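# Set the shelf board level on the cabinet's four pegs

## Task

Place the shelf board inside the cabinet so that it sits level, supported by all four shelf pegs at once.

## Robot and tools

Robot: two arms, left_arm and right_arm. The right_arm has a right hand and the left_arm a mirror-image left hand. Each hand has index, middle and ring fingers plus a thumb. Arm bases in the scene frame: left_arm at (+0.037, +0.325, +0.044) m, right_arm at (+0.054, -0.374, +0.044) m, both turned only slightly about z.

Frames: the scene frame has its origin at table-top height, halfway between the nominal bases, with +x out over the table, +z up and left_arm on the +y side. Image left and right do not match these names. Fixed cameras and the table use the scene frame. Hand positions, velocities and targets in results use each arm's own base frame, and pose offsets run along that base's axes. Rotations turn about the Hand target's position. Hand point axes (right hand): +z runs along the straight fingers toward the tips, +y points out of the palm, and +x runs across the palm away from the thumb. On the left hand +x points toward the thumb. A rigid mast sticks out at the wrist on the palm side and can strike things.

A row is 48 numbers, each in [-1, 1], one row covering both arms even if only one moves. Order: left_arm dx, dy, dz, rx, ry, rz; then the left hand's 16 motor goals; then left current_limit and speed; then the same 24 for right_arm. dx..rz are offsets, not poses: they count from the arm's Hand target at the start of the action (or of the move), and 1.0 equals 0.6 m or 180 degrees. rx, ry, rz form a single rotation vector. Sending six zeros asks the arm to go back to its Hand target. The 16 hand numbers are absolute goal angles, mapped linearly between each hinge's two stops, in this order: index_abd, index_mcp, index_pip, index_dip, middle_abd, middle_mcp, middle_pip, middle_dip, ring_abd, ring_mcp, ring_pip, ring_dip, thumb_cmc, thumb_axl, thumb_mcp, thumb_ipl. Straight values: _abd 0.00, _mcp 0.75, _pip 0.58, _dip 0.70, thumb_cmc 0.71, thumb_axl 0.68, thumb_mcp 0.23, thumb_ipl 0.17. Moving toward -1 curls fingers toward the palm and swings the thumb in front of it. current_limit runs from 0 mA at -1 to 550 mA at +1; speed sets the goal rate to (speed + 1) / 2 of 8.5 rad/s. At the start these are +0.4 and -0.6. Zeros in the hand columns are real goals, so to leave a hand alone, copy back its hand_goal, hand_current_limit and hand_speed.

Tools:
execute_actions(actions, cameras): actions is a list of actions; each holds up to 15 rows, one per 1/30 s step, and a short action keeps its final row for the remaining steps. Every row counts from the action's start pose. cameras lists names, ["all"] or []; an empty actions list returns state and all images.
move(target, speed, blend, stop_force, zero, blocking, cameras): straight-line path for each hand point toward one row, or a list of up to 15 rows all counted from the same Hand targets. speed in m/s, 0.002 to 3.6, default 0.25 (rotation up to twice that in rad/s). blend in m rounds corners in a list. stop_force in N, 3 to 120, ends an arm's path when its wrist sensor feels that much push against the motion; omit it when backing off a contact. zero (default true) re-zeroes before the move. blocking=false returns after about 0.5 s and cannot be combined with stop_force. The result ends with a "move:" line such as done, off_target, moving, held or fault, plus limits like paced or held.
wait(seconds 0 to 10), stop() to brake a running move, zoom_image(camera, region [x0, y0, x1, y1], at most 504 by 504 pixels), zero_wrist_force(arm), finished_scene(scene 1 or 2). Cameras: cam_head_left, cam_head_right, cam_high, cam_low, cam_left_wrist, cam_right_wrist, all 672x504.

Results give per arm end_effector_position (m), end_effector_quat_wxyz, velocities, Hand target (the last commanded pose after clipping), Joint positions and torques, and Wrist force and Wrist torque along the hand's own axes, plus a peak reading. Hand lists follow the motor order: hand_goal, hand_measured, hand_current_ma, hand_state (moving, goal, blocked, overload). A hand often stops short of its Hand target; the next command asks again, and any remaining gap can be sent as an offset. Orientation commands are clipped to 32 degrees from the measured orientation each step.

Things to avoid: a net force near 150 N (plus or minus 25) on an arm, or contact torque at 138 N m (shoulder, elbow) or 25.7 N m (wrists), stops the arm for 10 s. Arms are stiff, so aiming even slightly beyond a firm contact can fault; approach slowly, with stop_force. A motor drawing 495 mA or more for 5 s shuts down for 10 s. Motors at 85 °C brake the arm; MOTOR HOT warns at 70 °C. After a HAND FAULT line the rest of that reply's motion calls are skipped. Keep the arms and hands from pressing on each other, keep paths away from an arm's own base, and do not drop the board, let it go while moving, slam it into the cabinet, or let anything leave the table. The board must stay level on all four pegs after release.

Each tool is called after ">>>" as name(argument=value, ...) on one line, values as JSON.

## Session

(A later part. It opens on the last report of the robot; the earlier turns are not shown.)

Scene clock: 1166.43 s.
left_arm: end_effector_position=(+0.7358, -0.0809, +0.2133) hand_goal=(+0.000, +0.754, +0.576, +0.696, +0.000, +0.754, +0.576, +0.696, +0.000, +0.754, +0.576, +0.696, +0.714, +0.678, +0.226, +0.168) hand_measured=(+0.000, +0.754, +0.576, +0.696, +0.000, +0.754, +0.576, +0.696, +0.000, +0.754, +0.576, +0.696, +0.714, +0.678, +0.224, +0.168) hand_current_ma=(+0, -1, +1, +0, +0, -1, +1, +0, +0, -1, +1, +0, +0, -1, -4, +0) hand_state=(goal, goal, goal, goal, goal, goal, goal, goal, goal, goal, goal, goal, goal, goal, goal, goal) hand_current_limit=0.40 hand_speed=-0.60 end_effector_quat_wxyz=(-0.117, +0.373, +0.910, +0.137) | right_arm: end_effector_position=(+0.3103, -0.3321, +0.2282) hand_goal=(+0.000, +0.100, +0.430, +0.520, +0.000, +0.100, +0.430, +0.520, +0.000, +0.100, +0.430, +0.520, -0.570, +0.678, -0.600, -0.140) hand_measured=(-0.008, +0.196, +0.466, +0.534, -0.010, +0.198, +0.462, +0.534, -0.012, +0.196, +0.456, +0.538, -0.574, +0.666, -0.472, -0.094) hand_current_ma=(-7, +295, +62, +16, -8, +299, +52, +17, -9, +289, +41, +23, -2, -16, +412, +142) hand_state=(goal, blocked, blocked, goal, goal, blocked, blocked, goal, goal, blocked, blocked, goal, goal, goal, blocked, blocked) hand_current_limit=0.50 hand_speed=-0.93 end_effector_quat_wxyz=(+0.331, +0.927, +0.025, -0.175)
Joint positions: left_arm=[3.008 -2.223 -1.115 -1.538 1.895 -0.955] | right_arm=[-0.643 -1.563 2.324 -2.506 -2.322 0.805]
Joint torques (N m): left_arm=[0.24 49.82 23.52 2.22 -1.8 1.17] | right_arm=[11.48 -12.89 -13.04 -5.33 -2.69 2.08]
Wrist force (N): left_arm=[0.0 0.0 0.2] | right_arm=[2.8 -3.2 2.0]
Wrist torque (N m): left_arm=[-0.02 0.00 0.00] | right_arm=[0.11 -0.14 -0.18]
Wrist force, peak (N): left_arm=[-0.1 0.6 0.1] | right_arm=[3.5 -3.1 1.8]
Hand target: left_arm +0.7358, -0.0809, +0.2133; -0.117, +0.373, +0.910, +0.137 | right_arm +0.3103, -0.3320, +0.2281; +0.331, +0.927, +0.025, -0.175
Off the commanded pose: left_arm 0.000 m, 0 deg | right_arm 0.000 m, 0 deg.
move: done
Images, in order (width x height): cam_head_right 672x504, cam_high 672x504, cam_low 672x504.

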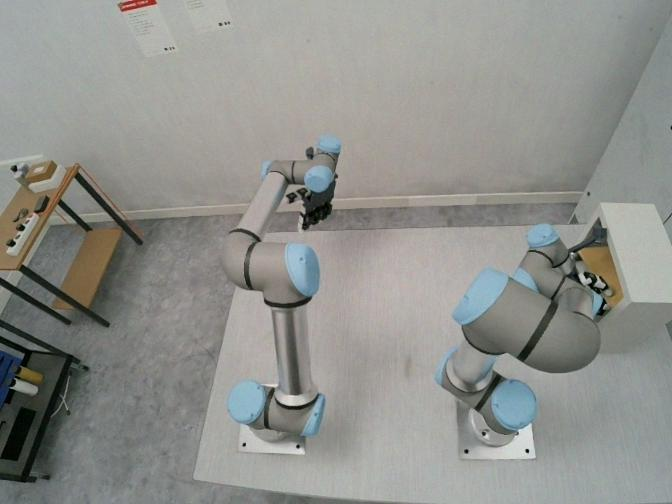

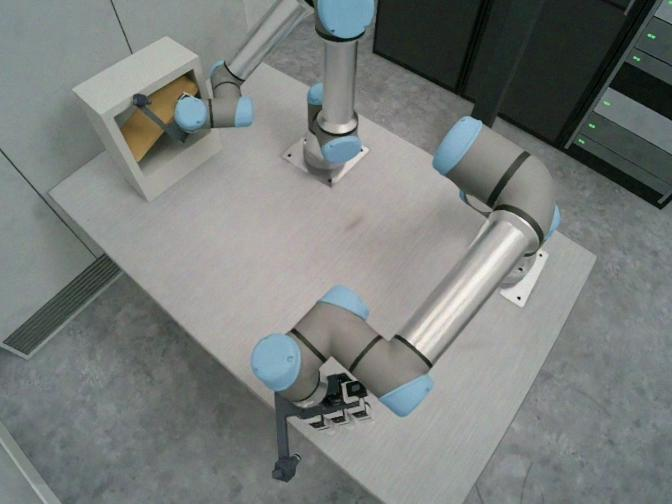

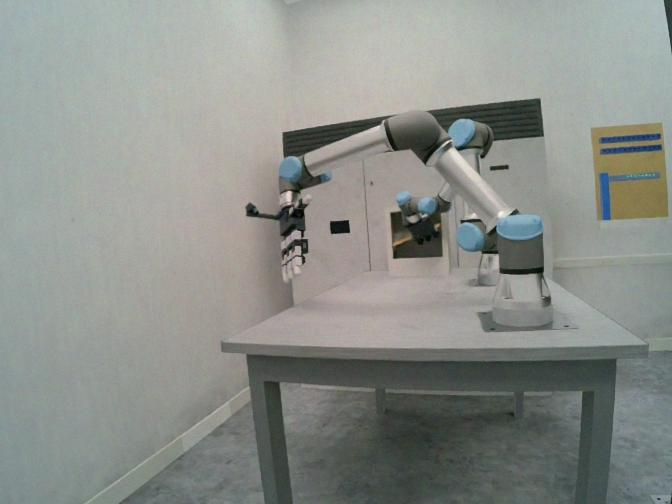

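>>> move(target=[[0,0,0,0,0,0,0,0.754,0.576,0.696,0,0.754,0.576,0.696,0,0.754,0.576,0.696,0.714,0.678,0.226,0.168,0.4,-0.6,0.0035,-0.0003,0,0,0,0,0,0.10,0.43,0.52,0,0.10,0.43,0.52,0,0.10,0.43,0.52,-0.571,0.678,-0.6,-0.14,0.5,-0.93],[0,0,0,0,0,0,0,0.754,0.576,0.696,0,0.754,0.576,0.696,0,0.754,0.576,0.696,0.714,0.678,0.226,0.168,0.4,-0.6,0.0035,-0.0003,0.01,0,0,0,0,0.10,0.43,0.52,0,0.10,0.43,0.52,0,0.10,0.43,0.52,-0.571,0.678,-0.6,-0.14,0.5,-0.93]], speed=0.01, stop_force=4)

Scene clock: 1172.83 s.
left_arm: end_effector_position=(+0.7358, -0.0809, +0.2133) hand_goal=(+0.000, +0.754, +0.576, +0.696, +0.000, +0.754, +0.576, +0.696, +0.000, +0.754, +0.576, +0.696, +0.714, +0.678, +0.226, +0.168) hand_measured=(+0.000, +0.754, +0.576, +0.696, +0.000, +0.754, +0.576, +0.696, +0.000, +0.754, +0.576, +0.696, +0.714, +0.678, +0.224, +0.168) hand_current_ma=(+0, -1, +1, +0, +0, -1, +1, +0, +0, -1, +1, +0, +0, -1, -4, +0) hand_state=(goal, goal, goal, goal, goal, goal, goal, goal, goal, goal, goal, goal, goal, goal, goal, goal) hand_current_limit=0.40 hand_speed=-0.60 end_effector_quat_wxyz=(-0.117, +0.373, +0.910, +0.137) | right_arm: end_effector_position=(+0.3116, -0.3321, +0.2280) hand_goal=(+0.000, +0.100, +0.430, +0.520, +0.000, +0.100, +0.430, +0.520, +0.000, +0.100, +0.430, +0.520, -0.570, +0.678, -0.600, -0.140) hand_measured=(-0.006, +0.196, +0.466, +0.534, -0.008, +0.198, +0.462, +0.534, -0.008, +0.196, +0.456, +0.538, -0.574, +0.668, -0.472, -0.094) hand_current_ma=(-4, +295, +61, +15, -5, +299, +51, +17, -7, +289, +41, +23, -2, -14, +412, +142) hand_state=(goal, blocked, blocked, goal, goal, blocked, blocked, goal, goal, blocked, blocked, goal, goal, goal, blocked, blocked) hand_current_limit=0.50 hand_speed=-0.93 end_effector_quat_wxyz=(+0.331, +0.927, +0.025, -0.175)
Joint positions: left_arm=[3.008 -2.223 -1.115 -1.538 1.895 -0.955] | right_arm=[-0.641 -1.56 2.321 -2.504 -2.322 0.807]
Joint torques (N m): left_arm=[0.75 49.64 23.66 2.27 -1.81 1.01] | right_arm=[-15.54 -28.87 -10.51 -5.41 -0.54 -1.6]
Wrist force (N): left_arm=[-0.2 0.6 0.3] | right_arm=[0.6 -3.3 1.9]
Wrist torque (N m): left_arm=[0.05 0.03 -0.03] | right_arm=[0.14 -0.13 -0.31]
Wrist force, peak (N): left_arm=[-0.3 0.7 0.3] | right_arm=[2.6 -3.5 1.9]
Hand target: left_arm +0.7358, -0.0809, +0.2133; -0.117, +0.373, +0.910, +0.137 | right_arm +0.3116, -0.3321, +0.2280; +0.331, +0.927, +0.025, -0.175 (not the last commanded pose)
Off the commanded pose: left_arm 0.000 m, 0 deg | right_arm 0.006 m, 0 deg.
move: contact (right_arm); path passed 0 of 2 targets

>>> move(target=[0,0,0,0,0,0,0,0.754,0.576,0.696,0,0.754,0.576,0.696,0,0.754,0.576,0.696,0.714,0.678,0.226,0.168,0.4,-0.6,0,0,0.01,0,0,0,0,0.10,0.43,0.52,0,0.10,0.43,0.52,0,0.10,0.43,0.52,-0.571,0.678,-0.6,-0.14,0.5,-0.93], speed=0.01, stop_force=4, cameras=["cam_high","cam_low","cam_right_wrist"])

>>> zoom_image(camera="cam_low", region=[380, 190, 460, 280])

>>> zoom_image(camera="cam_high", region=[110, 60, 210, 200])

Scene clock: 1183.17 s.
left_arm: end_effector_position=(+0.7358, -0.0809, +0.2133) hand_goal=(+0.000, +0.754, +0.576, +0.696, +0.000, +0.754, +0.576, +0.696, +0.000, +0.754, +0.576, +0.696, +0.714, +0.678, +0.226, +0.168) hand_measured=(+0.000, +0.754, +0.576, +0.696, +0.000, +0.754, +0.576, +0.696, +0.000, +0.754, +0.576, +0.696, +0.714, +0.678, +0.224, +0.168) hand_current_ma=(+0, -1, +1, +0, +0, -1, +1, +0, +0, -1, +1, +0, +0, -1, -4, +0) hand_state=(goal, goal, goal, goal, goal, goal, goal, goal, goal, goal, goal, goal, goal, goal, goal, goal) hand_current_limit=0.40 hand_speed=-0.60 end_effector_quat_wxyz=(-0.117, +0.373, +0.910, +0.137) | right_arm: end_effector_position=(+0.3116, -0.3321, +0.2341) hand_goal=(+0.000, +0.100, +0.430, +0.520, +0.000, +0.100, +0.430, +0.520, +0.000, +0.100, +0.430, +0.520, -0.570, +0.678, -0.600, -0.140) hand_measured=(-0.006, +0.196, +0.466, +0.534, -0.008, +0.198, +0.462, +0.534, -0.008, +0.196, +0.456, +0.538, -0.574, +0.668, -0.472, -0.094) hand_current_ma=(-4, +295, +61, +15, -5, +299, +51, +17, -7, +289, +41, +23, -2, -14, +412, +142) hand_state=(goal, blocked, blocked, goal, goal, blocked, blocked, goal, goal, blocked, blocked, goal, goal, goal, blocked, blocked) hand_current_limit=0.50 hand_speed=-0.93 end_effector_quat_wxyz=(+0.331, +0.927, +0.025, -0.175)
Joint positions: left_arm=[3.008 -2.223 -1.115 -1.538 1.895 -0.955] | right_arm=[-0.641 -1.573 2.313 -2.483 -2.322 0.807]
Joint torques (N m): left_arm=[0.16 49.36 23.52 2.29 -1.79 1.16] | right_arm=[-15.02 -12.97 -13.04 -5.45 -0.88 0.3]
Wrist force (N): left_arm=[-0.3 0.5 0.2] | right_arm=[0.5 -3.4 2.2]
Wrist torque (N m): left_arm=[0.05 0.03 -0.03] | right_arm=[0.11 -0.15 -0.31]
Wrist force, peak (N): left_arm=[-0.1 0.3 0.6] | right_arm=[0.9 -3.5 2.6]
Hand target: left_arm +0.7358, -0.0809, +0.2133; -0.117, +0.373, +0.910, +0.137 | right_arm +0.3116, -0.3321, +0.2340; +0.331, +0.927, +0.025, -0.175
Off the commanded pose: left_arm 0.000 m, 0 deg | right_arm 0.000 m, 0 deg.
move: done
Images, in order (width x height): cam_high 672x504, cam_low 672x504, cam_right_wrist 672x504.

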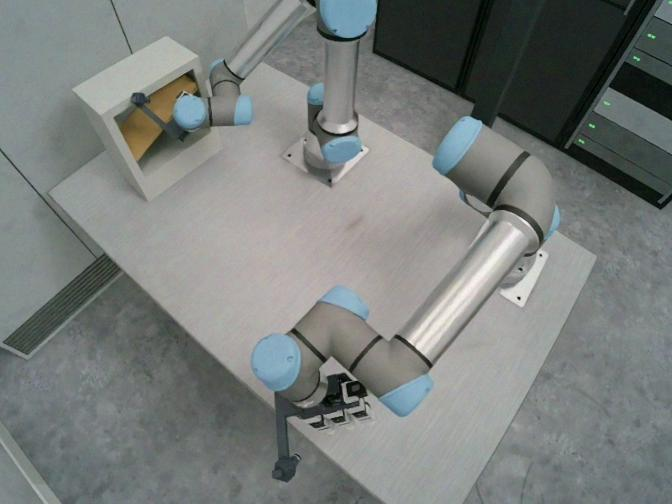

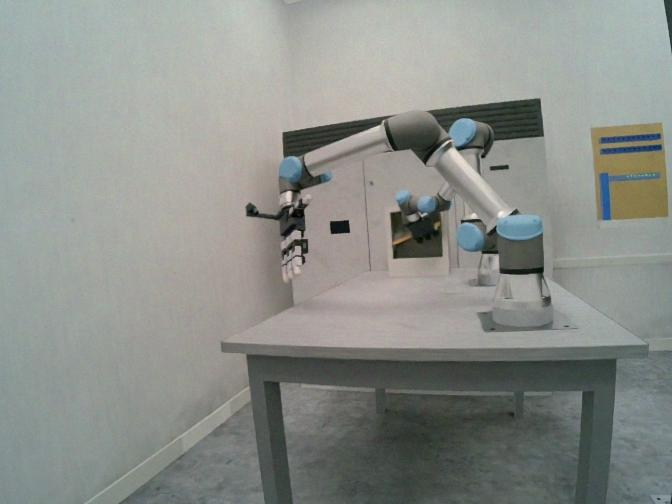

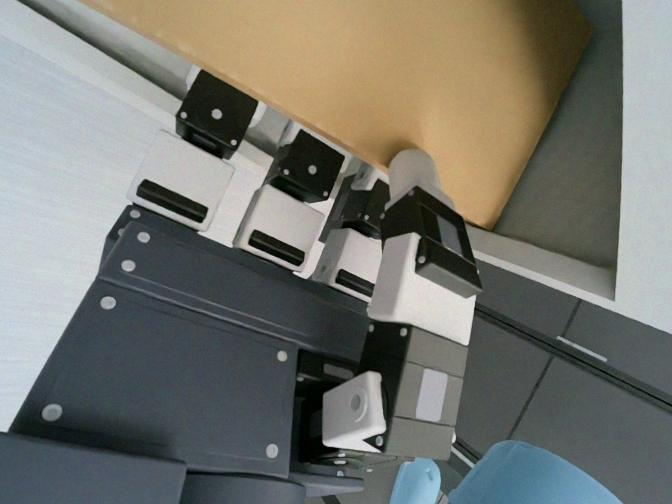

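Scaled by 5.600 from the camera's 672x504 image, which has a finer 960x720 frame.

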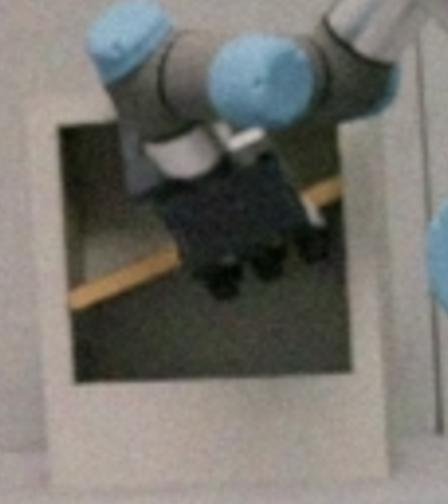

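Scaled by 3.600 from the camera's 672x504 image, which has a finer 960x720 frame.

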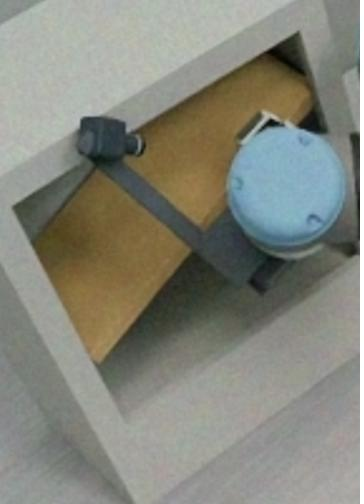

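>>> move(target=[0,0,0,0,0,0,0,0.754,0.576,0.696,0,0.754,0.576,0.696,0,0.754,0.576,0.696,0.714,0.678,0.226,0.168,0.4,-0.6,0.01,-0.0007,0,0,0,0,0,0.10,0.43,0.52,0,0.10,0.43,0.52,0,0.10,0.43,0.52,-0.571,0.678,-0.6,-0.14,0.5,-0.93], speed=0.01, stop_force=3)

Scene clock: 1191.47 s.
left_arm: end_effector_position=(+0.7358, -0.0809, +0.2133) hand_goal=(+0.000, +0.754, +0.576, +0.696, +0.000, +0.754, +0.576, +0.696, +0.000, +0.754, +0.576, +0.696, +0.714, +0.678, +0.226, +0.168) hand_measured=(+0.000, +0.754, +0.576, +0.696, +0.000, +0.754, +0.576, +0.696, +0.000, +0.754, +0.576, +0.696, +0.714, +0.678, +0.224, +0.168) hand_current_ma=(+0, -1, +1, +0, +0, -1, +1, +0, +0, -1, +1, +0, +0, -1, -4, +0) hand_state=(goal, goal, goal, goal, goal, goal, goal, goal, goal, goal, goal, goal, goal, goal, goal, goal) hand_current_limit=0.40 hand_speed=-0.60 end_effector_quat_wxyz=(-0.117, +0.373, +0.910, +0.137) | right_arm: end_effector_position=(+0.3120, -0.3322, +0.2339) hand_goal=(+0.000, +0.100, +0.430, +0.520, +0.000, +0.100, +0.430, +0.520, +0.000, +0.100, +0.430, +0.520, -0.570, +0.678, -0.600, -0.140) hand_measured=(-0.002, +0.196, +0.466, +0.534, -0.002, +0.198, +0.462, +0.534, -0.004, +0.196, +0.456, +0.538, -0.574, +0.670, -0.472, -0.094) hand_current_ma=(-1, +295, +61, +15, -1, +299, +51, +17, -2, +289, +41, +23, -2, -9, +413, +142) hand_state=(goal, blocked, blocked, goal, goal, blocked, blocked, goal, goal, blocked, blocked, goal, goal, goal, blocked, blocked) hand_current_limit=0.50 hand_speed=-0.93 end_effector_quat_wxyz=(+0.331, +0.927, +0.025, -0.175)
Joint positions: left_arm=[3.008 -2.223 -1.115 -1.538 1.895 -0.955] | right_arm=[-0.641 -1.572 2.312 -2.483 -2.322 0.808]
Joint torques (N m): left_arm=[0.61 49.19 23.72 2.26 -1.78 1.19] | right_arm=[-15.16 -29.32 -10.74 -5.36 -0.48 -1.72]
Wrist force (N): left_arm=[-0.3 0.2 0.2] | right_arm=[0.6 -3.2 2.4]
Wrist torque (N m): left_arm=[0.00 0.04 -0.03] | right_arm=[0.12 -0.16 -0.30]
Wrist force, peak (N): left_arm=[-0.6 0.4 0.1] | right_arm=[-3.1 -3.3 2.7]
Hand target: left_arm +0.7358, -0.0809, +0.2133; -0.117, +0.373, +0.910, +0.137 | right_arm +0.3120, -0.3322, +0.2339; +0.331, +0.927, +0.025, -0.175 (not the last commanded pose)
Off the commanded pose: left_arm 0.000 m, 0 deg | right_arm 0.006 m, 0 deg.
move: contact (right_arm)

>>> execute_actions(actions=[])

>>> zoom_image(camera="cam_right_wrist", region=[440, 0, 672, 320])

>>> zoom_image(camera="cam_high", region=[110, 110, 160, 180])

>>> zoom_image(camera="cam_high", region=[160, 60, 215, 120])

>>> zoom_image(camera="cam_head_left", region=[540, 190, 672, 370])

Scene clock: 1209.33 s.
left_arm: end_effector_position=(+0.7358, -0.0809, +0.2133) hand_goal=(+0.000, +0.754, +0.576, +0.696, +0.000, +0.754, +0.576, +0.696, +0.000, +0.754, +0.576, +0.696, +0.714, +0.678, +0.226, +0.168) hand_measured=(+0.000, +0.754, +0.576, +0.696, +0.000, +0.754, +0.576, +0.696, +0.000, +0.754, +0.576, +0.696, +0.714, +0.678, +0.224, +0.168) hand_current_ma=(+0, -1, +1, +0, +0, -1, +1, +0, +0, -1, +1, +0, +0, -1, -4, +0) hand_state=(goal, goal, goal, goal, goal, goal, goal, goal, goal, goal, goal, goal, goal, goal, goal, goal) hand_current_limit=0.40 hand_speed=-0.60 end_effector_quat_wxyz=(-0.117, +0.373, +0.910, +0.137) | right_arm: end_effector_position=(+0.3120, -0.3322, +0.2339) hand_goal=(+0.000, +0.100, +0.430, +0.520, +0.000, +0.100, +0.430, +0.520, +0.000, +0.100, +0.430, +0.520, -0.570, +0.678, -0.600, -0.140) hand_measured=(-0.002, +0.196, +0.466, +0.534, -0.002, +0.198, +0.462, +0.534, -0.004, +0.196, +0.456, +0.538, -0.574, +0.670, -0.472, -0.094) hand_current_ma=(-1, +295, +61, +15, -1, +299, +51, +17, -2, +289, +41, +23, -2, -9, +412, +142) hand_state=(goal, blocked, blocked, goal, goal, blocked, blocked, goal, goal, blocked, blocked, goal, goal, goal, blocked, blocked) hand_current_limit=0.50 hand_speed=-0.93 end_effector_quat_wxyz=(+0.331, +0.927, +0.025, -0.175)
Joint positions: left_arm=[3.008 -2.223 -1.115 -1.538 1.895 -0.955] | right_arm=[-0.641 -1.572 2.312 -2.483 -2.322 0.808]
Joint velocities: within noise
Joint torques (N m): left_arm=[0.26 49.55 23.68 2.31 -1.89 1.24] | right_arm=[-15.43 -28.49 -11.06 -5.23 -0.51 -1.55]
Wrist force (N): left_arm=[-0.2 0.0 0.3] | right_arm=[0.5 -3.1 2.1]
Wrist torque (N m): left_arm=[-0.04 0.03 -0.02] | right_arm=[0.16 -0.14 -0.30]
Wrist force, peak (N): left_arm=[-0.4 0.4 0.5] | right_arm=[0.7 -3.4 2.4]
Hand target: left_arm +0.7358, -0.0809, +0.2133; -0.117, +0.373, +0.910, +0.137 | right_arm +0.3120, -0.3322, +0.2339; +0.331, +0.927, +0.025, -0.175 (not the last commanded pose)
Off the commanded pose: left_arm 0.000 m, 0 deg | right_arm 0.006 m, 0 deg.

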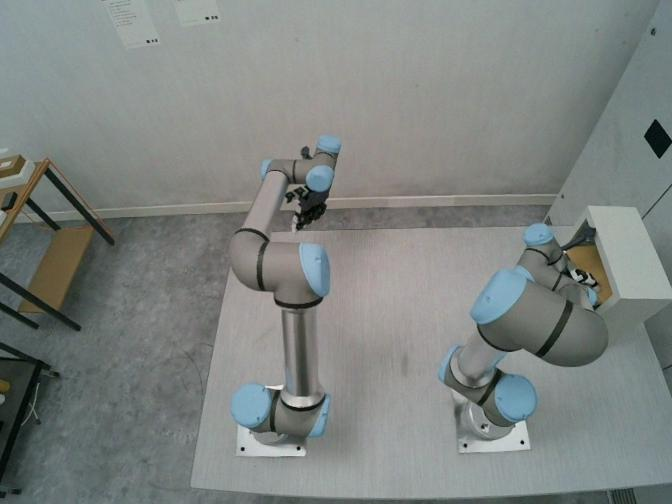

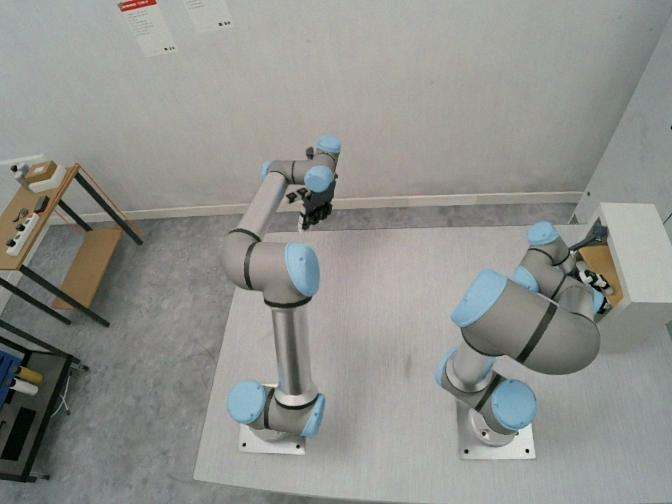

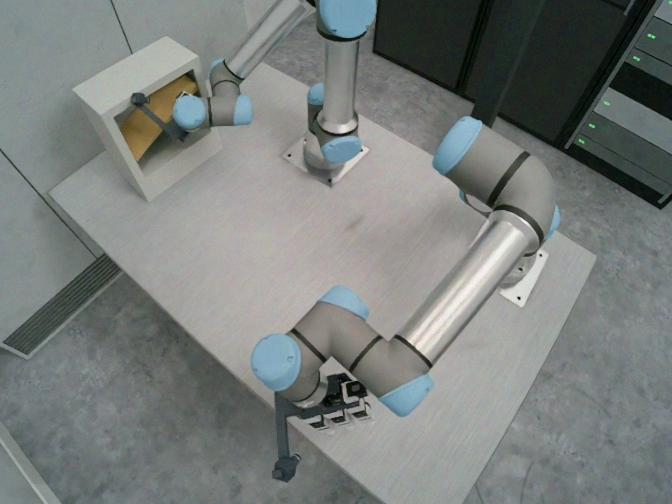

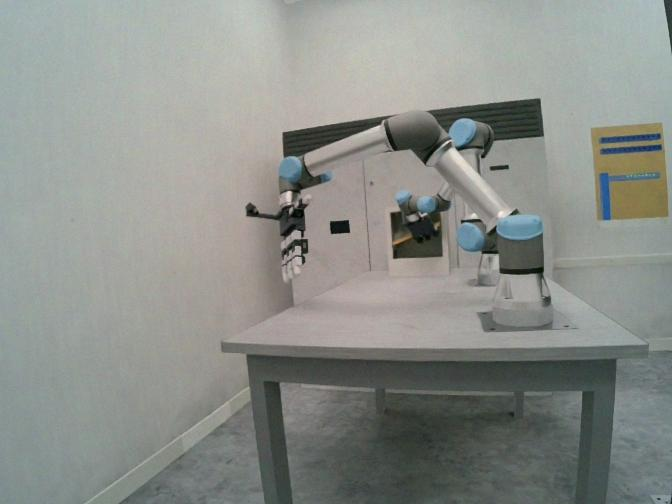

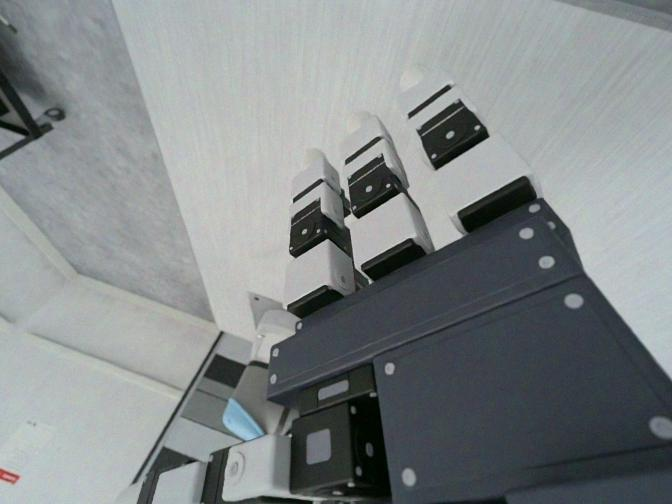

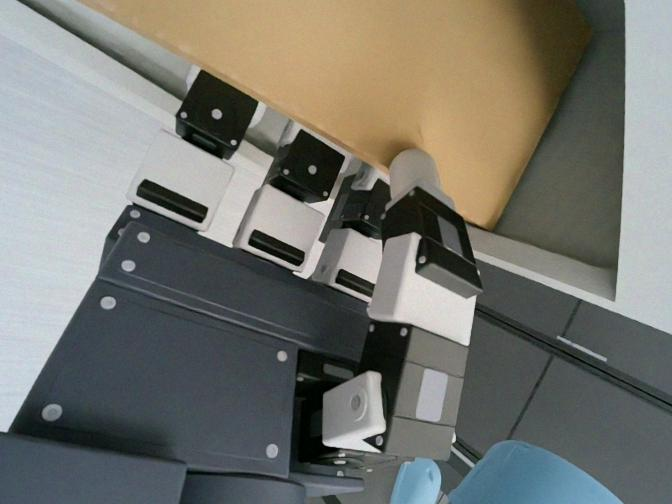

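Scaled by 1.575 from the camera's 672x504 image, which has a finer 960x720 frame.

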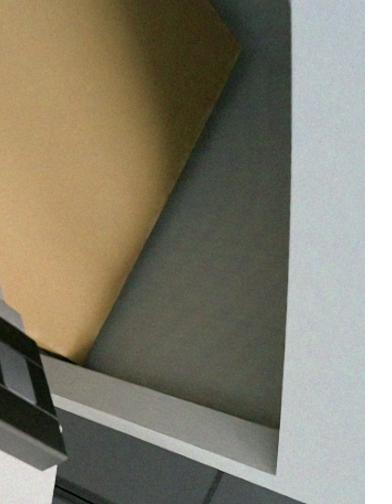

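Scaled by 7.200 from the camera's 672x504 image, which has a finer 960x720 frame.

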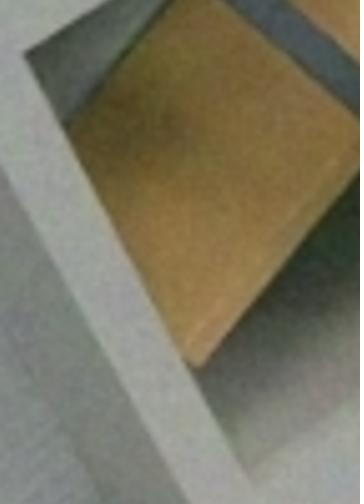

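Scaled by 8.400 from the camera's 672x504 image, which has a finer 960x720 frame.

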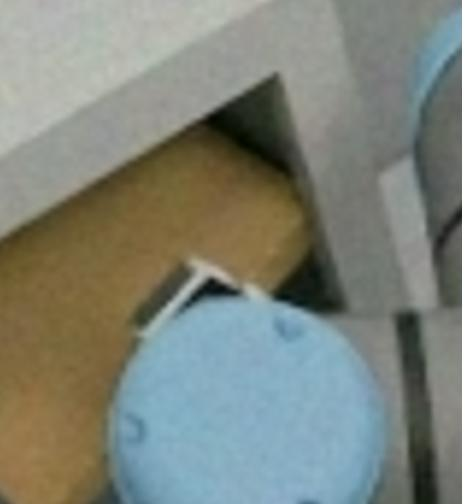

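Scaled by 2.800 from the camera's 672x504 image, which has a finer 960x720 frame.

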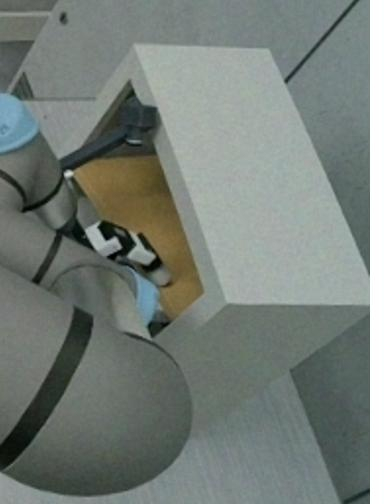

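>>> move(target=[0,0,0,0,0,0,0,0.754,0.576,0.696,0,0.754,0.576,0.696,0,0.754,0.576,0.696,0.714,0.678,0.226,0.168,0.4,-0.6,-0.0012,0.0001,-0.06,0,0,0,0,0.10,0.43,0.52,0,0.10,0.43,0.52,0,0.10,0.43,0.52,-0.571,0.678,-0.6,-0.14,0.5,-0.93], speed=0.02, stop_force=4)

Scene clock: 1256.43 s.
left_arm: end_effector_position=(+0.7358, -0.0809, +0.2133) hand_goal=(+0.000, +0.754, +0.576, +0.696, +0.000, +0.754, +0.576, +0.696, +0.000, +0.754, +0.576, +0.696, +0.714, +0.678, +0.226, +0.168) hand_measured=(+0.000, +0.754, +0.576, +0.696, +0.000, +0.754, +0.576, +0.696, +0.000, +0.754, +0.576, +0.696, +0.714, +0.678, +0.224, +0.168) hand_current_ma=(+0, -1, +1, +0, +0, -1, +1, +0, +0, -1, +1, +0, +0, -1, -4, +0) hand_state=(goal, goal, goal, goal, goal, goal, goal, goal, goal, goal, goal, goal, goal, goal, goal, goal) hand_current_limit=0.40 hand_speed=-0.60 end_effector_quat_wxyz=(-0.117, +0.373, +0.910, +0.137) | right_arm: end_effector_position=(+0.3113, -0.3322, +0.1979) hand_goal=(+0.000, +0.100, +0.430, +0.520, +0.000, +0.100, +0.430, +0.520, +0.000, +0.100, +0.430, +0.520, -0.570, +0.678, -0.600, -0.140) hand_measured=(-0.002, +0.196, +0.466, +0.534, -0.002, +0.198, +0.460, +0.534, -0.004, +0.196, +0.456, +0.538, -0.574, +0.670, -0.472, -0.094) hand_current_ma=(-1, +295, +61, +15, -1, +299, +51, +17, -2, +289, +41, +23, -2, -9, +413, +142) hand_state=(goal, blocked, blocked, goal, goal, blocked, blocked, goal, goal, blocked, blocked, goal, goal, goal, blocked, blocked) hand_current_limit=0.50 hand_speed=-0.93 end_effector_quat_wxyz=(+0.331, +0.927, +0.025, -0.175)
Joint positions: left_arm=[3.008 -2.223 -1.115 -1.538 1.895 -0.955] | right_arm=[-0.642 -1.489 2.356 -2.611 -2.322 0.807]
Joint torques (N m): left_arm=[0.21 49.08 23.38 2.35 -1.74 1.1] | right_arm=[-14.58 -30.46 -26.83 -1.28 -2.24 -0.91]
Wrist force (N): left_arm=[-0.1 0.2 0.1] | right_arm=[0.4 -3.3 2.3]
Wrist torque (N m): left_arm=[0.01 0.00 -0.01] | right_arm=[0.09 -0.08 -0.27]
Wrist force, peak (N): left_arm=[-0.5 0.3 0.3] | right_arm=[0.6 -3.5 2.4]
Hand target: left_arm +0.7358, -0.0809, +0.2133; -0.117, +0.373, +0.910, +0.137 | right_arm +0.3113, -0.3322, +0.1979; +0.331, +0.927, +0.025, -0.175
Off the commanded pose: left_arm 0.000 m, 0 deg | right_arm 0.000 m, 0 deg.
move: done

>>> move(target=[0,0,0,0,0,0,0,0.754,0.576,0.696,0,0.754,0.576,0.696,0,0.754,0.576,0.696,0.714,0.678,0.226,0.168,0.4,-0.6,-0.0011,-0.015,0,0,0,0,0,0.10,0.43,0.52,0,0.10,0.43,0.52,0,0.10,0.43,0.52,-0.571,0.678,-0.6,-0.14,0.5,-0.93], speed=0.01, stop_force=3, cameras=["cam_high","cam_low","cam_right_wrist"])

>>> zoom_image(camera="cam_high", region=[65, 25, 215, 205])

>>> zoom_image(camera="cam_high", region=[110, 110, 160, 180])

>>> zoom_image(camera="cam_high", region=[160, 60, 215, 120])

Scene clock: 1262.70 s.
left_arm: end_effector_position=(+0.7358, -0.0809, +0.2133) hand_goal=(+0.000, +0.754, +0.576, +0.696, +0.000, +0.754, +0.576, +0.696, +0.000, +0.754, +0.576, +0.696, +0.714, +0.678, +0.226, +0.168) hand_measured=(+0.000, +0.754, +0.576, +0.696, +0.000, +0.754, +0.576, +0.696, +0.000, +0.754, +0.576, +0.696, +0.714, +0.678, +0.224, +0.168) hand_current_ma=(+0, -1, +1, +0, +0, -1, +1, +0, +0, -1, +1, +0, +0, -1, -4, +0) hand_state=(goal, goal, goal, goal, goal, goal, goal, goal, goal, goal, goal, goal, goal, goal, goal, goal) hand_current_limit=0.40 hand_speed=-0.60 end_effector_quat_wxyz=(-0.117, +0.373, +0.910, +0.137) | right_arm: end_effector_position=(+0.3106, -0.3411, +0.1979) hand_goal=(+0.000, +0.100, +0.430, +0.520, +0.000, +0.100, +0.430, +0.520, +0.000, +0.100, +0.430, +0.520, -0.570, +0.678, -0.600, -0.140) hand_measured=(-0.002, +0.196, +0.466, +0.534, -0.002, +0.198, +0.460, +0.534, -0.004, +0.196, +0.456, +0.538, -0.574, +0.670, -0.472, -0.094) hand_current_ma=(-1, +295, +61, +15, -1, +299, +51, +17, -2, +289, +41, +23, -2, -9, +412, +142) hand_state=(goal, blocked, blocked, goal, goal, blocked, blocked, goal, goal, blocked, blocked, goal, goal, goal, blocked, blocked) hand_current_limit=0.50 hand_speed=-0.93 end_effector_quat_wxyz=(+0.331, +0.927, +0.025, -0.175)
Joint positions: left_arm=[3.008 -2.223 -1.115 -1.538 1.895 -0.955] | right_arm=[-0.661 -1.479 2.352 -2.634 -2.319 0.781]
Joint torques (N m): left_arm=[0.13 49.58 23.19 2.28 -1.89 1.14] | right_arm=[12.05 -30.47 -10.9 -1.3 -3.69 1.85]
Wrist force (N): left_arm=[0.0 0.2 0.2] | right_arm=[-0.5 -6.0 -0.3]
Wrist torque (N m): left_arm=[0.00 -0.01 -0.01] | right_arm=[-0.43 0.24 -0.46]
Wrist force, peak (N): left_arm=[-0.1 0.7 0.3] | right_arm=[0.3 -7.4 -1.5]
Hand target: left_arm +0.7358, -0.0809, +0.2133; -0.117, +0.373, +0.910, +0.137 | right_arm +0.3106, -0.3411, +0.1979; +0.331, +0.927, +0.025, -0.175
Off the commanded pose: left_arm 0.000 m, 0 deg | right_arm 0.000 m, 0 deg.
move: contact (right_arm)
Images, in order (width x height): cam_high 672x504, cam_low 672x504, cam_right_wrist 672x504.

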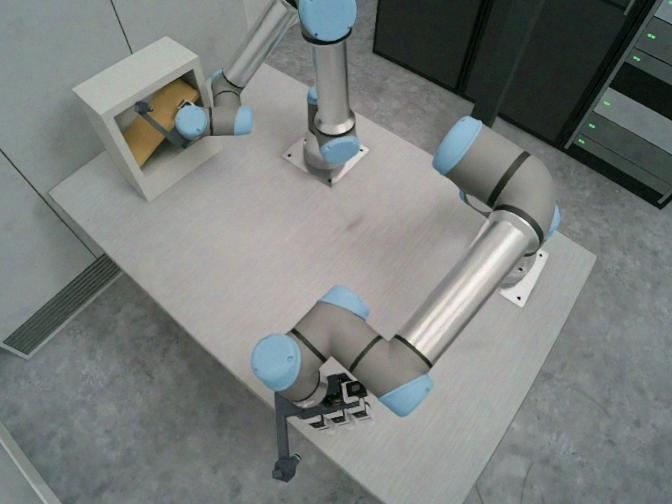

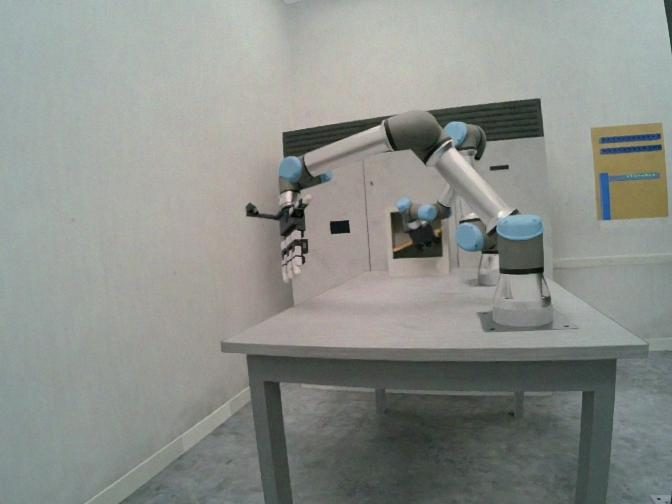

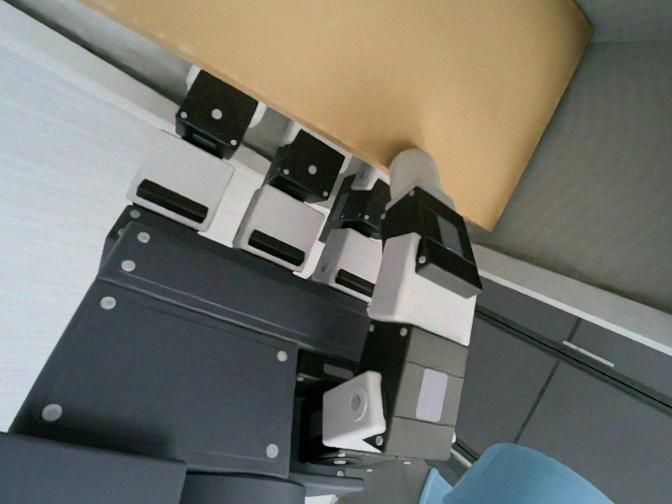

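Scaled by 2.800 from the camera's 672x504 image, which has a finer 960x720 frame.

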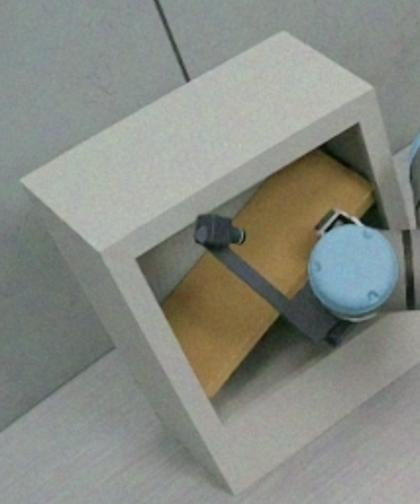

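Scaled by 7.200 from the camera's 672x504 image, which has a finer 960x720 frame.

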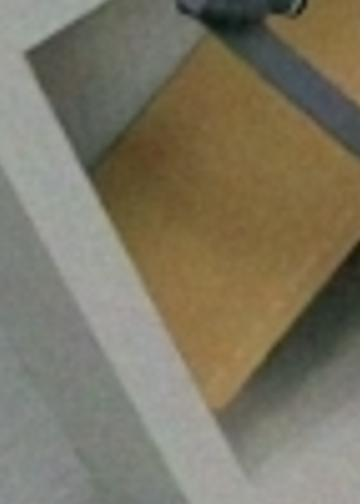

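Scaled by 8.400 from the camera's 672x504 image, which has a finer 960x720 frame.

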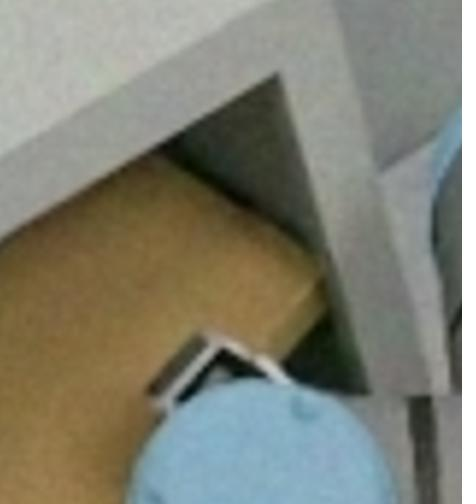

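>>> move(target=[0,0,0,0,0,0,0,0.754,0.576,0.696,0,0.754,0.576,0.696,0,0.754,0.576,0.696,0.714,0.678,0.226,0.168,0.4,-0.6,0.0003,0.0042,0,0,0,0,0,0.10,0.43,0.52,0,0.10,0.43,0.52,0,0.10,0.43,0.52,-0.571,0.678,-0.6,-0.14,0.5,-0.93], speed=0.01)

>>> move(target=[0,0,0,0,0,0,0,0.754,0.576,0.696,0,0.754,0.576,0.696,0,0.754,0.576,0.696,0.714,0.678,0.226,0.168,0.4,-0.6,0.01,-0.0007,0,0,0,0,0,0.10,0.43,0.52,0,0.10,0.43,0.52,0,0.10,0.43,0.52,-0.571,0.678,-0.6,-0.14,0.5,-0.93], speed=0.01, stop_force=3)

Scene clock: 1275.17 s.
left_arm: end_effector_position=(+0.7358, -0.0809, +0.2133) hand_goal=(+0.000, +0.754, +0.576, +0.696, +0.000, +0.754, +0.576, +0.696, +0.000, +0.754, +0.576, +0.696, +0.714, +0.678, +0.226, +0.168) hand_measured=(+0.000, +0.754, +0.576, +0.696, +0.000, +0.754, +0.576, +0.696, +0.000, +0.754, +0.576, +0.696, +0.714, +0.678, +0.224, +0.168) hand_current_ma=(+0, -1, +1, +0, +0, -1, +1, +0, +0, -1, +1, +0, +0, -1, -4, +0) hand_state=(goal, goal, goal, goal, goal, goal, goal, goal, goal, goal, goal, goal, goal, goal, goal, goal) hand_current_limit=0.40 hand_speed=-0.60 end_effector_quat_wxyz=(-0.117, +0.373, +0.910, +0.137) | right_arm: end_effector_position=(+0.3108, -0.3385, +0.1979) hand_goal=(+0.000, +0.100, +0.430, +0.520, +0.000, +0.100, +0.430, +0.520, +0.000, +0.100, +0.430, +0.520, -0.570, +0.678, -0.600, -0.140) hand_measured=(-0.002, +0.196, +0.466, +0.534, -0.002, +0.198, +0.460, +0.534, -0.004, +0.196, +0.456, +0.538, -0.574, +0.670, -0.472, -0.094) hand_current_ma=(-1, +295, +61, +15, -1, +299, +51, +17, -2, +289, +41, +23, -2, -9, +413, +142) hand_state=(goal, blocked, blocked, goal, goal, blocked, blocked, goal, goal, blocked, blocked, goal, goal, goal, blocked, blocked) hand_current_limit=0.50 hand_speed=-0.93 end_effector_quat_wxyz=(+0.331, +0.927, +0.025, -0.175)
Joint positions: left_arm=[3.008 -2.223 -1.115 -1.538 1.895 -0.955] | right_arm=[-0.656 -1.482 2.353 -2.627 -2.32 0.788]
Joint torques (N m): left_arm=[0.24 48.84 23.36 2.28 -1.8 1.18] | right_arm=[7.47 -27.63 -10.8 -2.12 -3.91 0.99]
Wrist force (N): left_arm=[0.0 -0.1 0.1] | right_arm=[0.3 -2.9 2.0]
Wrist torque (N m): left_arm=[-0.02 -0.01 0.01] | right_arm=[0.14 -0.04 -0.40]
Wrist force, peak (N): left_arm=[-0.4 0.3 0.4] | right_arm=[-0.5 -6.2 -0.4]
Hand target: left_arm +0.7358, -0.0809, +0.2133; -0.117, +0.373, +0.910, +0.137 | right_arm +0.3108, -0.3386, +0.1979; +0.331, +0.927, +0.025, -0.175
Off the commanded pose: left_arm 0.000 m, 0 deg | right_arm 0.000 m, 0 deg.
move: done

Scene clock: 1276.37 s.
left_arm: end_effector_position=(+0.7358, -0.0809, +0.2133) hand_goal=(+0.000, +0.754, +0.576, +0.696, +0.000, +0.754, +0.576, +0.696, +0.000, +0.754, +0.576, +0.696, +0.714, +0.678, +0.226, +0.168) hand_measured=(+0.000, +0.754, +0.576, +0.696, +0.000, +0.754, +0.576, +0.696, +0.000, +0.754, +0.576, +0.696, +0.714, +0.678, +0.224, +0.168) hand_current_ma=(+0, -1, +1, +0, +0, -1, +1, +0, +0, -1, +1, +0, +0, -1, -4, +0) hand_state=(goal, goal, goal, goal, goal, goal, goal, goal, goal, goal, goal, goal, goal, goal, goal, goal) hand_current_limit=0.40 hand_speed=-0.60 end_effector_quat_wxyz=(-0.117, +0.373, +0.910, +0.137) | right_arm: end_effector_position=(+0.3124, -0.3386, +0.1979) hand_goal=(+0.000, +0.100, +0.430, +0.520, +0.000, +0.100, +0.430, +0.520, +0.000, +0.100, +0.430, +0.520, -0.570, +0.678, -0.600, -0.140) hand_measured=(+0.000, +0.196, +0.466, +0.534, +0.000, +0.198, +0.460, +0.534, -0.002, +0.196, +0.456, +0.538, -0.574, +0.672, -0.472, -0.094) hand_current_ma=(+0, +295, +61, +15, +0, +299, +51, +17, -1, +289, +41, +23, -2, -6, +412, +142) hand_state=(goal, blocked, blocked, goal, goal, blocked, blocked, goal, goal, blocked, blocked, goal, goal, goal, blocked, blocked) hand_current_limit=0.50 hand_speed=-0.93 end_effector_quat_wxyz=(+0.331, +0.927, +0.025, -0.175)
Joint positions: left_arm=[3.008 -2.223 -1.115 -1.538 1.895 -0.955] | right_arm=[-0.653 -1.479 2.349 -2.624 -2.32 0.791]
Joint torques (N m): left_arm=[0.74 49.12 23.83 2.37 -1.8 0.94] | right_arm=[-15.72 -30.94 -8.39 -5.48 -0.42 -1.64]
Wrist force (N): left_arm=[-0.2 0.4 0.0] | right_arm=[-0.1 -3.0 2.0]
Wrist torque (N m): left_arm=[0.04 0.01 -0.02] | right_arm=[0.17 -0.10 -0.36]
Wrist force, peak (N): left_arm=[-0.2 0.2 0.6] | right_arm=[-3.3 -3.2 2.6]
Hand target: left_arm +0.7358, -0.0809, +0.2133; -0.117, +0.373, +0.910, +0.137 | right_arm +0.3124, -0.3387, +0.1979; +0.331, +0.927, +0.025, -0.175 (not the last commanded pose)
Off the commanded pose: left_arm 0.000 m, 0 deg | right_arm 0.004 m, 0 deg.
move: contact (right_arm)

>>> move(target=[0,0,0,0,0,0,0,0.754,0.576,0.696,0,0.754,0.576,0.696,0,0.754,0.576,0.696,0.714,0.678,0.226,0.168,0.4,-0.6,0.0083,-0.0006,0,0,0,0,0,0.10,0.43,0.52,0,0.10,0.43,0.52,0,0.10,0.43,0.52,-0.571,0.678,-0.6,-0.14,0.5,-0.93], speed=0.01, cameras=["cam_high","cam_low","cam_right_wrist"])

>>> zoom_image(camera="cam_high", region=[65, 25, 215, 205])

>>> zoom_image(camera="cam_high", region=[110, 110, 160, 180])

>>> zoom_image(camera="cam_high", region=[160, 60, 215, 120])

Scene clock: 1301.77 s.
left_arm: end_effector_position=(+0.7358, -0.0809, +0.2133) hand_goal=(+0.000, +0.754, +0.576, +0.696, +0.000, +0.754, +0.576, +0.696, +0.000, +0.754, +0.576, +0.696, +0.714, +0.678, +0.226, +0.168) hand_measured=(+0.000, +0.754, +0.576, +0.696, +0.000, +0.754, +0.576, +0.696, +0.000, +0.754, +0.576, +0.696, +0.714, +0.678, +0.224, +0.168) hand_current_ma=(+0, -1, +1, +0, +0, -1, +1, +0, +0, -1, +1, +0, +0, -1, -4, +0) hand_state=(goal, goal, goal, goal, goal, goal, goal, goal, goal, goal, goal, goal, goal, goal, goal, goal) hand_current_limit=0.40 hand_speed=-0.60 end_effector_quat_wxyz=(-0.117, +0.373, +0.910, +0.137) | right_arm: end_effector_position=(+0.3175, -0.3390, +0.1979) hand_goal=(+0.000, +0.100, +0.430, +0.520, +0.000, +0.100, +0.430, +0.520, +0.000, +0.100, +0.430, +0.520, -0.570, +0.678, -0.600, -0.140) hand_measured=(+0.006, +0.196, +0.466, +0.534, +0.006, +0.198, +0.460, +0.534, +0.006, +0.196, +0.456, +0.536, -0.570, +0.684, -0.472, -0.094) hand_current_ma=(+5, +293, +61, +15, +5, +299, +51, +17, +4, +289, +41, +21, +0, +5, +413, +143) hand_state=(goal, blocked, blocked, goal, goal, blocked, blocked, goal, goal, blocked, blocked, goal, goal, goal, blocked, blocked) hand_current_limit=0.50 hand_speed=-0.93 end_effector_quat_wxyz=(+0.331, +0.927, +0.025, -0.175)
Joint positions: left_arm=[3.008 -2.223 -1.115 -1.538 1.895 -0.955] | right_arm=[-0.646 -1.47 2.336 -2.614 -2.321 0.801]
Joint torques (N m): left_arm=[0.07 48.71 23.47 2.38 -1.7 1.24] | right_arm=[8.84 -25.14 -18.66 -3.17 -3.12 0.72]
Wrist force (N): left_arm=[0.1 0.1 0.0] | right_arm=[-4.2 -3.4 4.0]
Wrist torque (N m): left_arm=[0.01 -0.02 0.00] | right_arm=[0.08 -0.50 -0.59]
Wrist force, peak (N): left_arm=[-0.6 0.2 0.2] | right_arm=[-5.9 -3.8 4.1]
Hand target: left_arm +0.7358, -0.0809, +0.2133; -0.117, +0.373, +0.910, +0.137 | right_arm +0.3174, -0.3390, +0.1979; +0.331, +0.927, +0.025, -0.175
Off the commanded pose: left_arm 0.000 m, 0 deg | right_arm 0.000 m, 0 deg.
move: done
Images, in order (width x height): cam_high 672x504, cam_low 672x504, cam_right_wrist 672x504.

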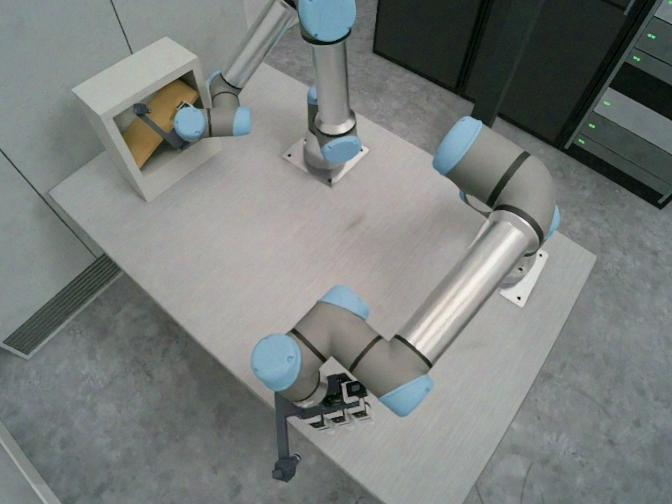

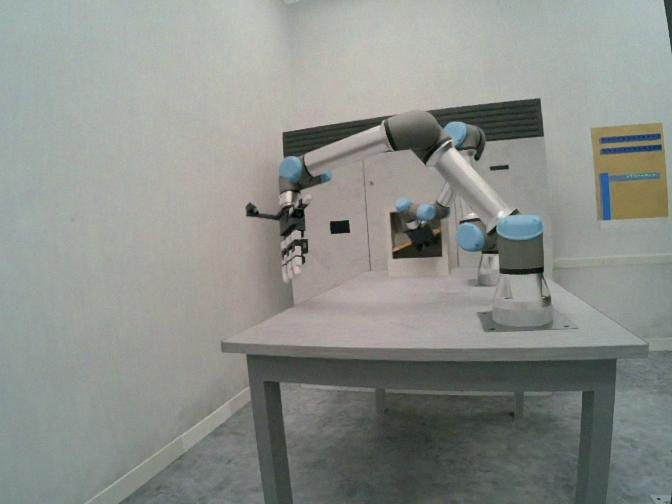

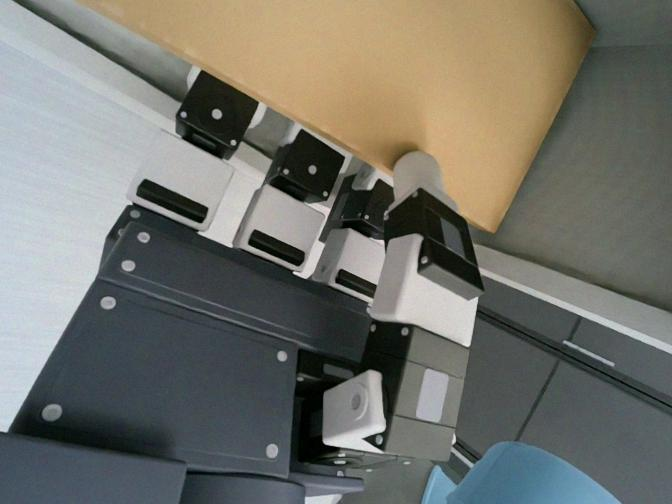

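Scaled by 2.800 from the camera's 672x504 image, which has a finer 960x720 frame.

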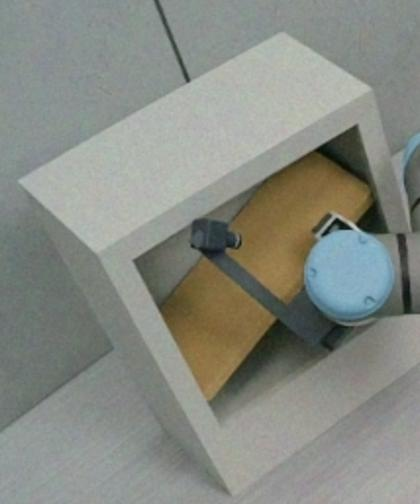

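Scaled by 7.200 from the camera's 672x504 image, which has a finer 960x720 frame.

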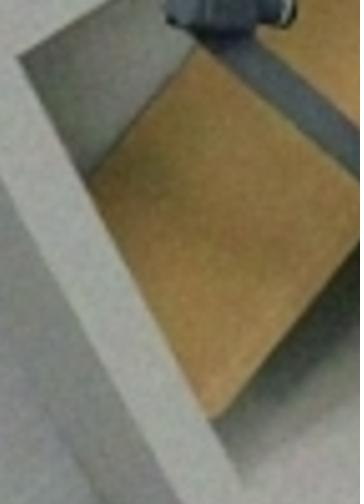

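Scaled by 8.400 from the camera's 672x504 image, which has a finer 960x720 frame.

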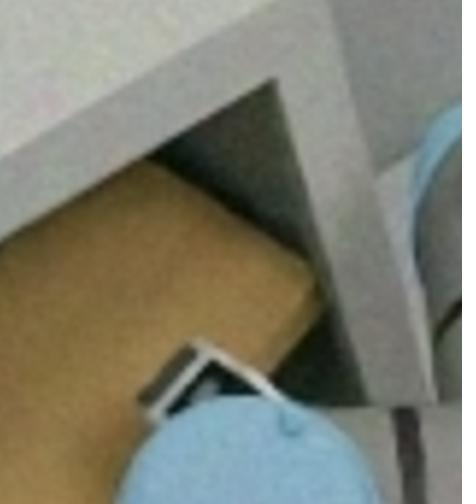

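>>> move(target=[0,0,0,0,0,0,0,0.754,0.576,0.696,0,0.754,0.576,0.696,0,0.754,0.576,0.696,0.714,0.678,0.226,0.168,0.4,-0.6,-0.005,0.0004,0,0,0,0,0,0.10,0.43,0.52,0,0.10,0.43,0.52,0,0.10,0.43,0.52,-0.571,0.678,-0.6,-0.14,0.5,-0.93], speed=0.02, cameras=["cam_high","cam_low","cam_right_wrist"])

Scene clock: 1321.63 s.
left_arm: end_effector_position=(+0.7358, -0.0809, +0.2133) hand_goal=(+0.000, +0.754, +0.576, +0.696, +0.000, +0.754, +0.576, +0.696, +0.000, +0.754, +0.576, +0.696, +0.714, +0.678, +0.226, +0.168) hand_measured=(+0.000, +0.754, +0.576, +0.696, +0.000, +0.754, +0.576, +0.696, +0.000, +0.754, +0.576, +0.696, +0.714, +0.678, +0.224, +0.168) hand_current_ma=(+0, -1, +1, +0, +0, -1, +1, +0, +0, -1, +1, +0, +0, -1, -4, +0) hand_state=(goal, goal, goal, goal, goal, goal, goal, goal, goal, goal, goal, goal, goal, goal, goal, goal) hand_current_limit=0.40 hand_speed=-0.60 end_effector_quat_wxyz=(-0.117, +0.373, +0.910, +0.137) | right_arm: end_effector_position=(+0.3143, -0.3388, +0.1979) hand_goal=(+0.000, +0.100, +0.430, +0.520, +0.000, +0.100, +0.430, +0.520, +0.000, +0.100, +0.430, +0.520, -0.570, +0.678, -0.600, -0.140) hand_measured=(-0.004, +0.196, +0.466, +0.534, -0.004, +0.198, +0.460, +0.534, -0.004, +0.196, +0.456, +0.536, -0.570, +0.678, -0.472, -0.094) hand_current_ma=(-2, +293, +61, +15, -2, +299, +50, +15, -2, +289, +41, +21, +0, +0, +412, +143) hand_state=(goal, blocked, blocked, goal, goal, blocked, blocked, goal, goal, blocked, blocked, goal, goal, goal, blocked, blocked) hand_current_limit=0.50 hand_speed=-0.93 end_effector_quat_wxyz=(+0.331, +0.927, +0.025, -0.175)
Joint positions: left_arm=[3.008 -2.223 -1.115 -1.538 1.895 -0.955] | right_arm=[-0.651 -1.475 2.344 -2.62 -2.321 0.795]
Joint torques (N m): left_arm=[0.36 48.95 23.18 2.31 -1.68 1.18] | right_arm=[-11.23 -24.15 -14.72 -4.34 -0.69 -0.84]
Wrist force (N): left_arm=[-0.4 0.1 0.1] | right_arm=[1.6 -2.2 1.6]
Wrist torque (N m): left_arm=[0.00 0.03 -0.03] | right_arm=[0.19 -0.10 -0.26]
Wrist force, peak (N): left_arm=[0.0 0.2 0.6] | right_arm=[-4.2 -3.4 4.4]
Hand target: left_arm +0.7358, -0.0809, +0.2133; -0.117, +0.373, +0.910, +0.137 | right_arm +0.3144, -0.3388, +0.1979; +0.331, +0.927, +0.025, -0.175
Off the commanded pose: left_arm 0.000 m, 0 deg | right_arm 0.000 m, 0 deg.
move: done
Images, in order (width x height): cam_high 672x504, cam_low 672x504, cam_right_wrist 672x504.

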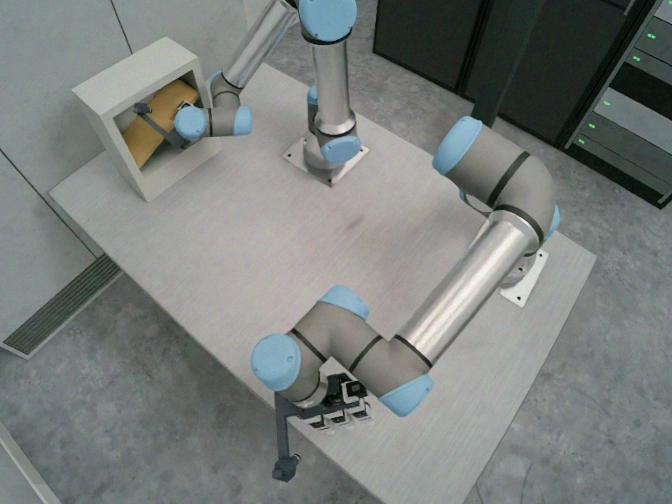

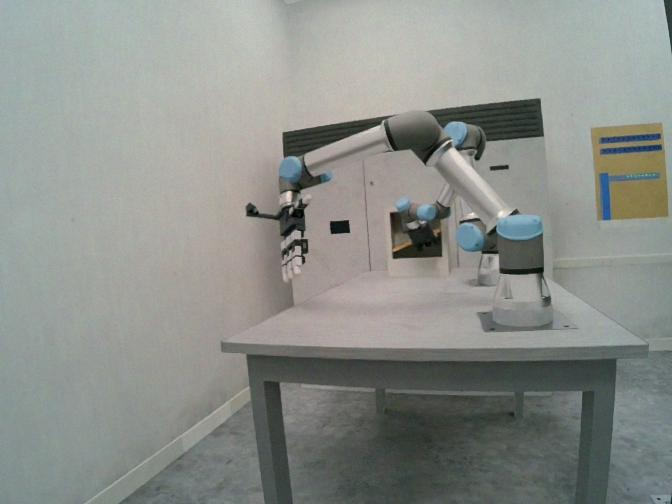

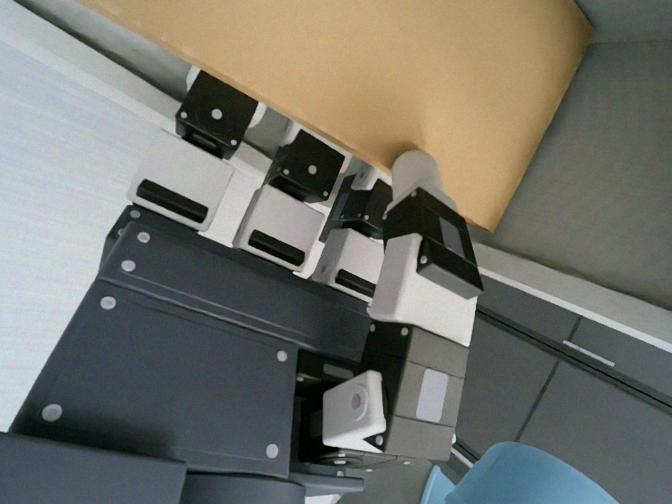

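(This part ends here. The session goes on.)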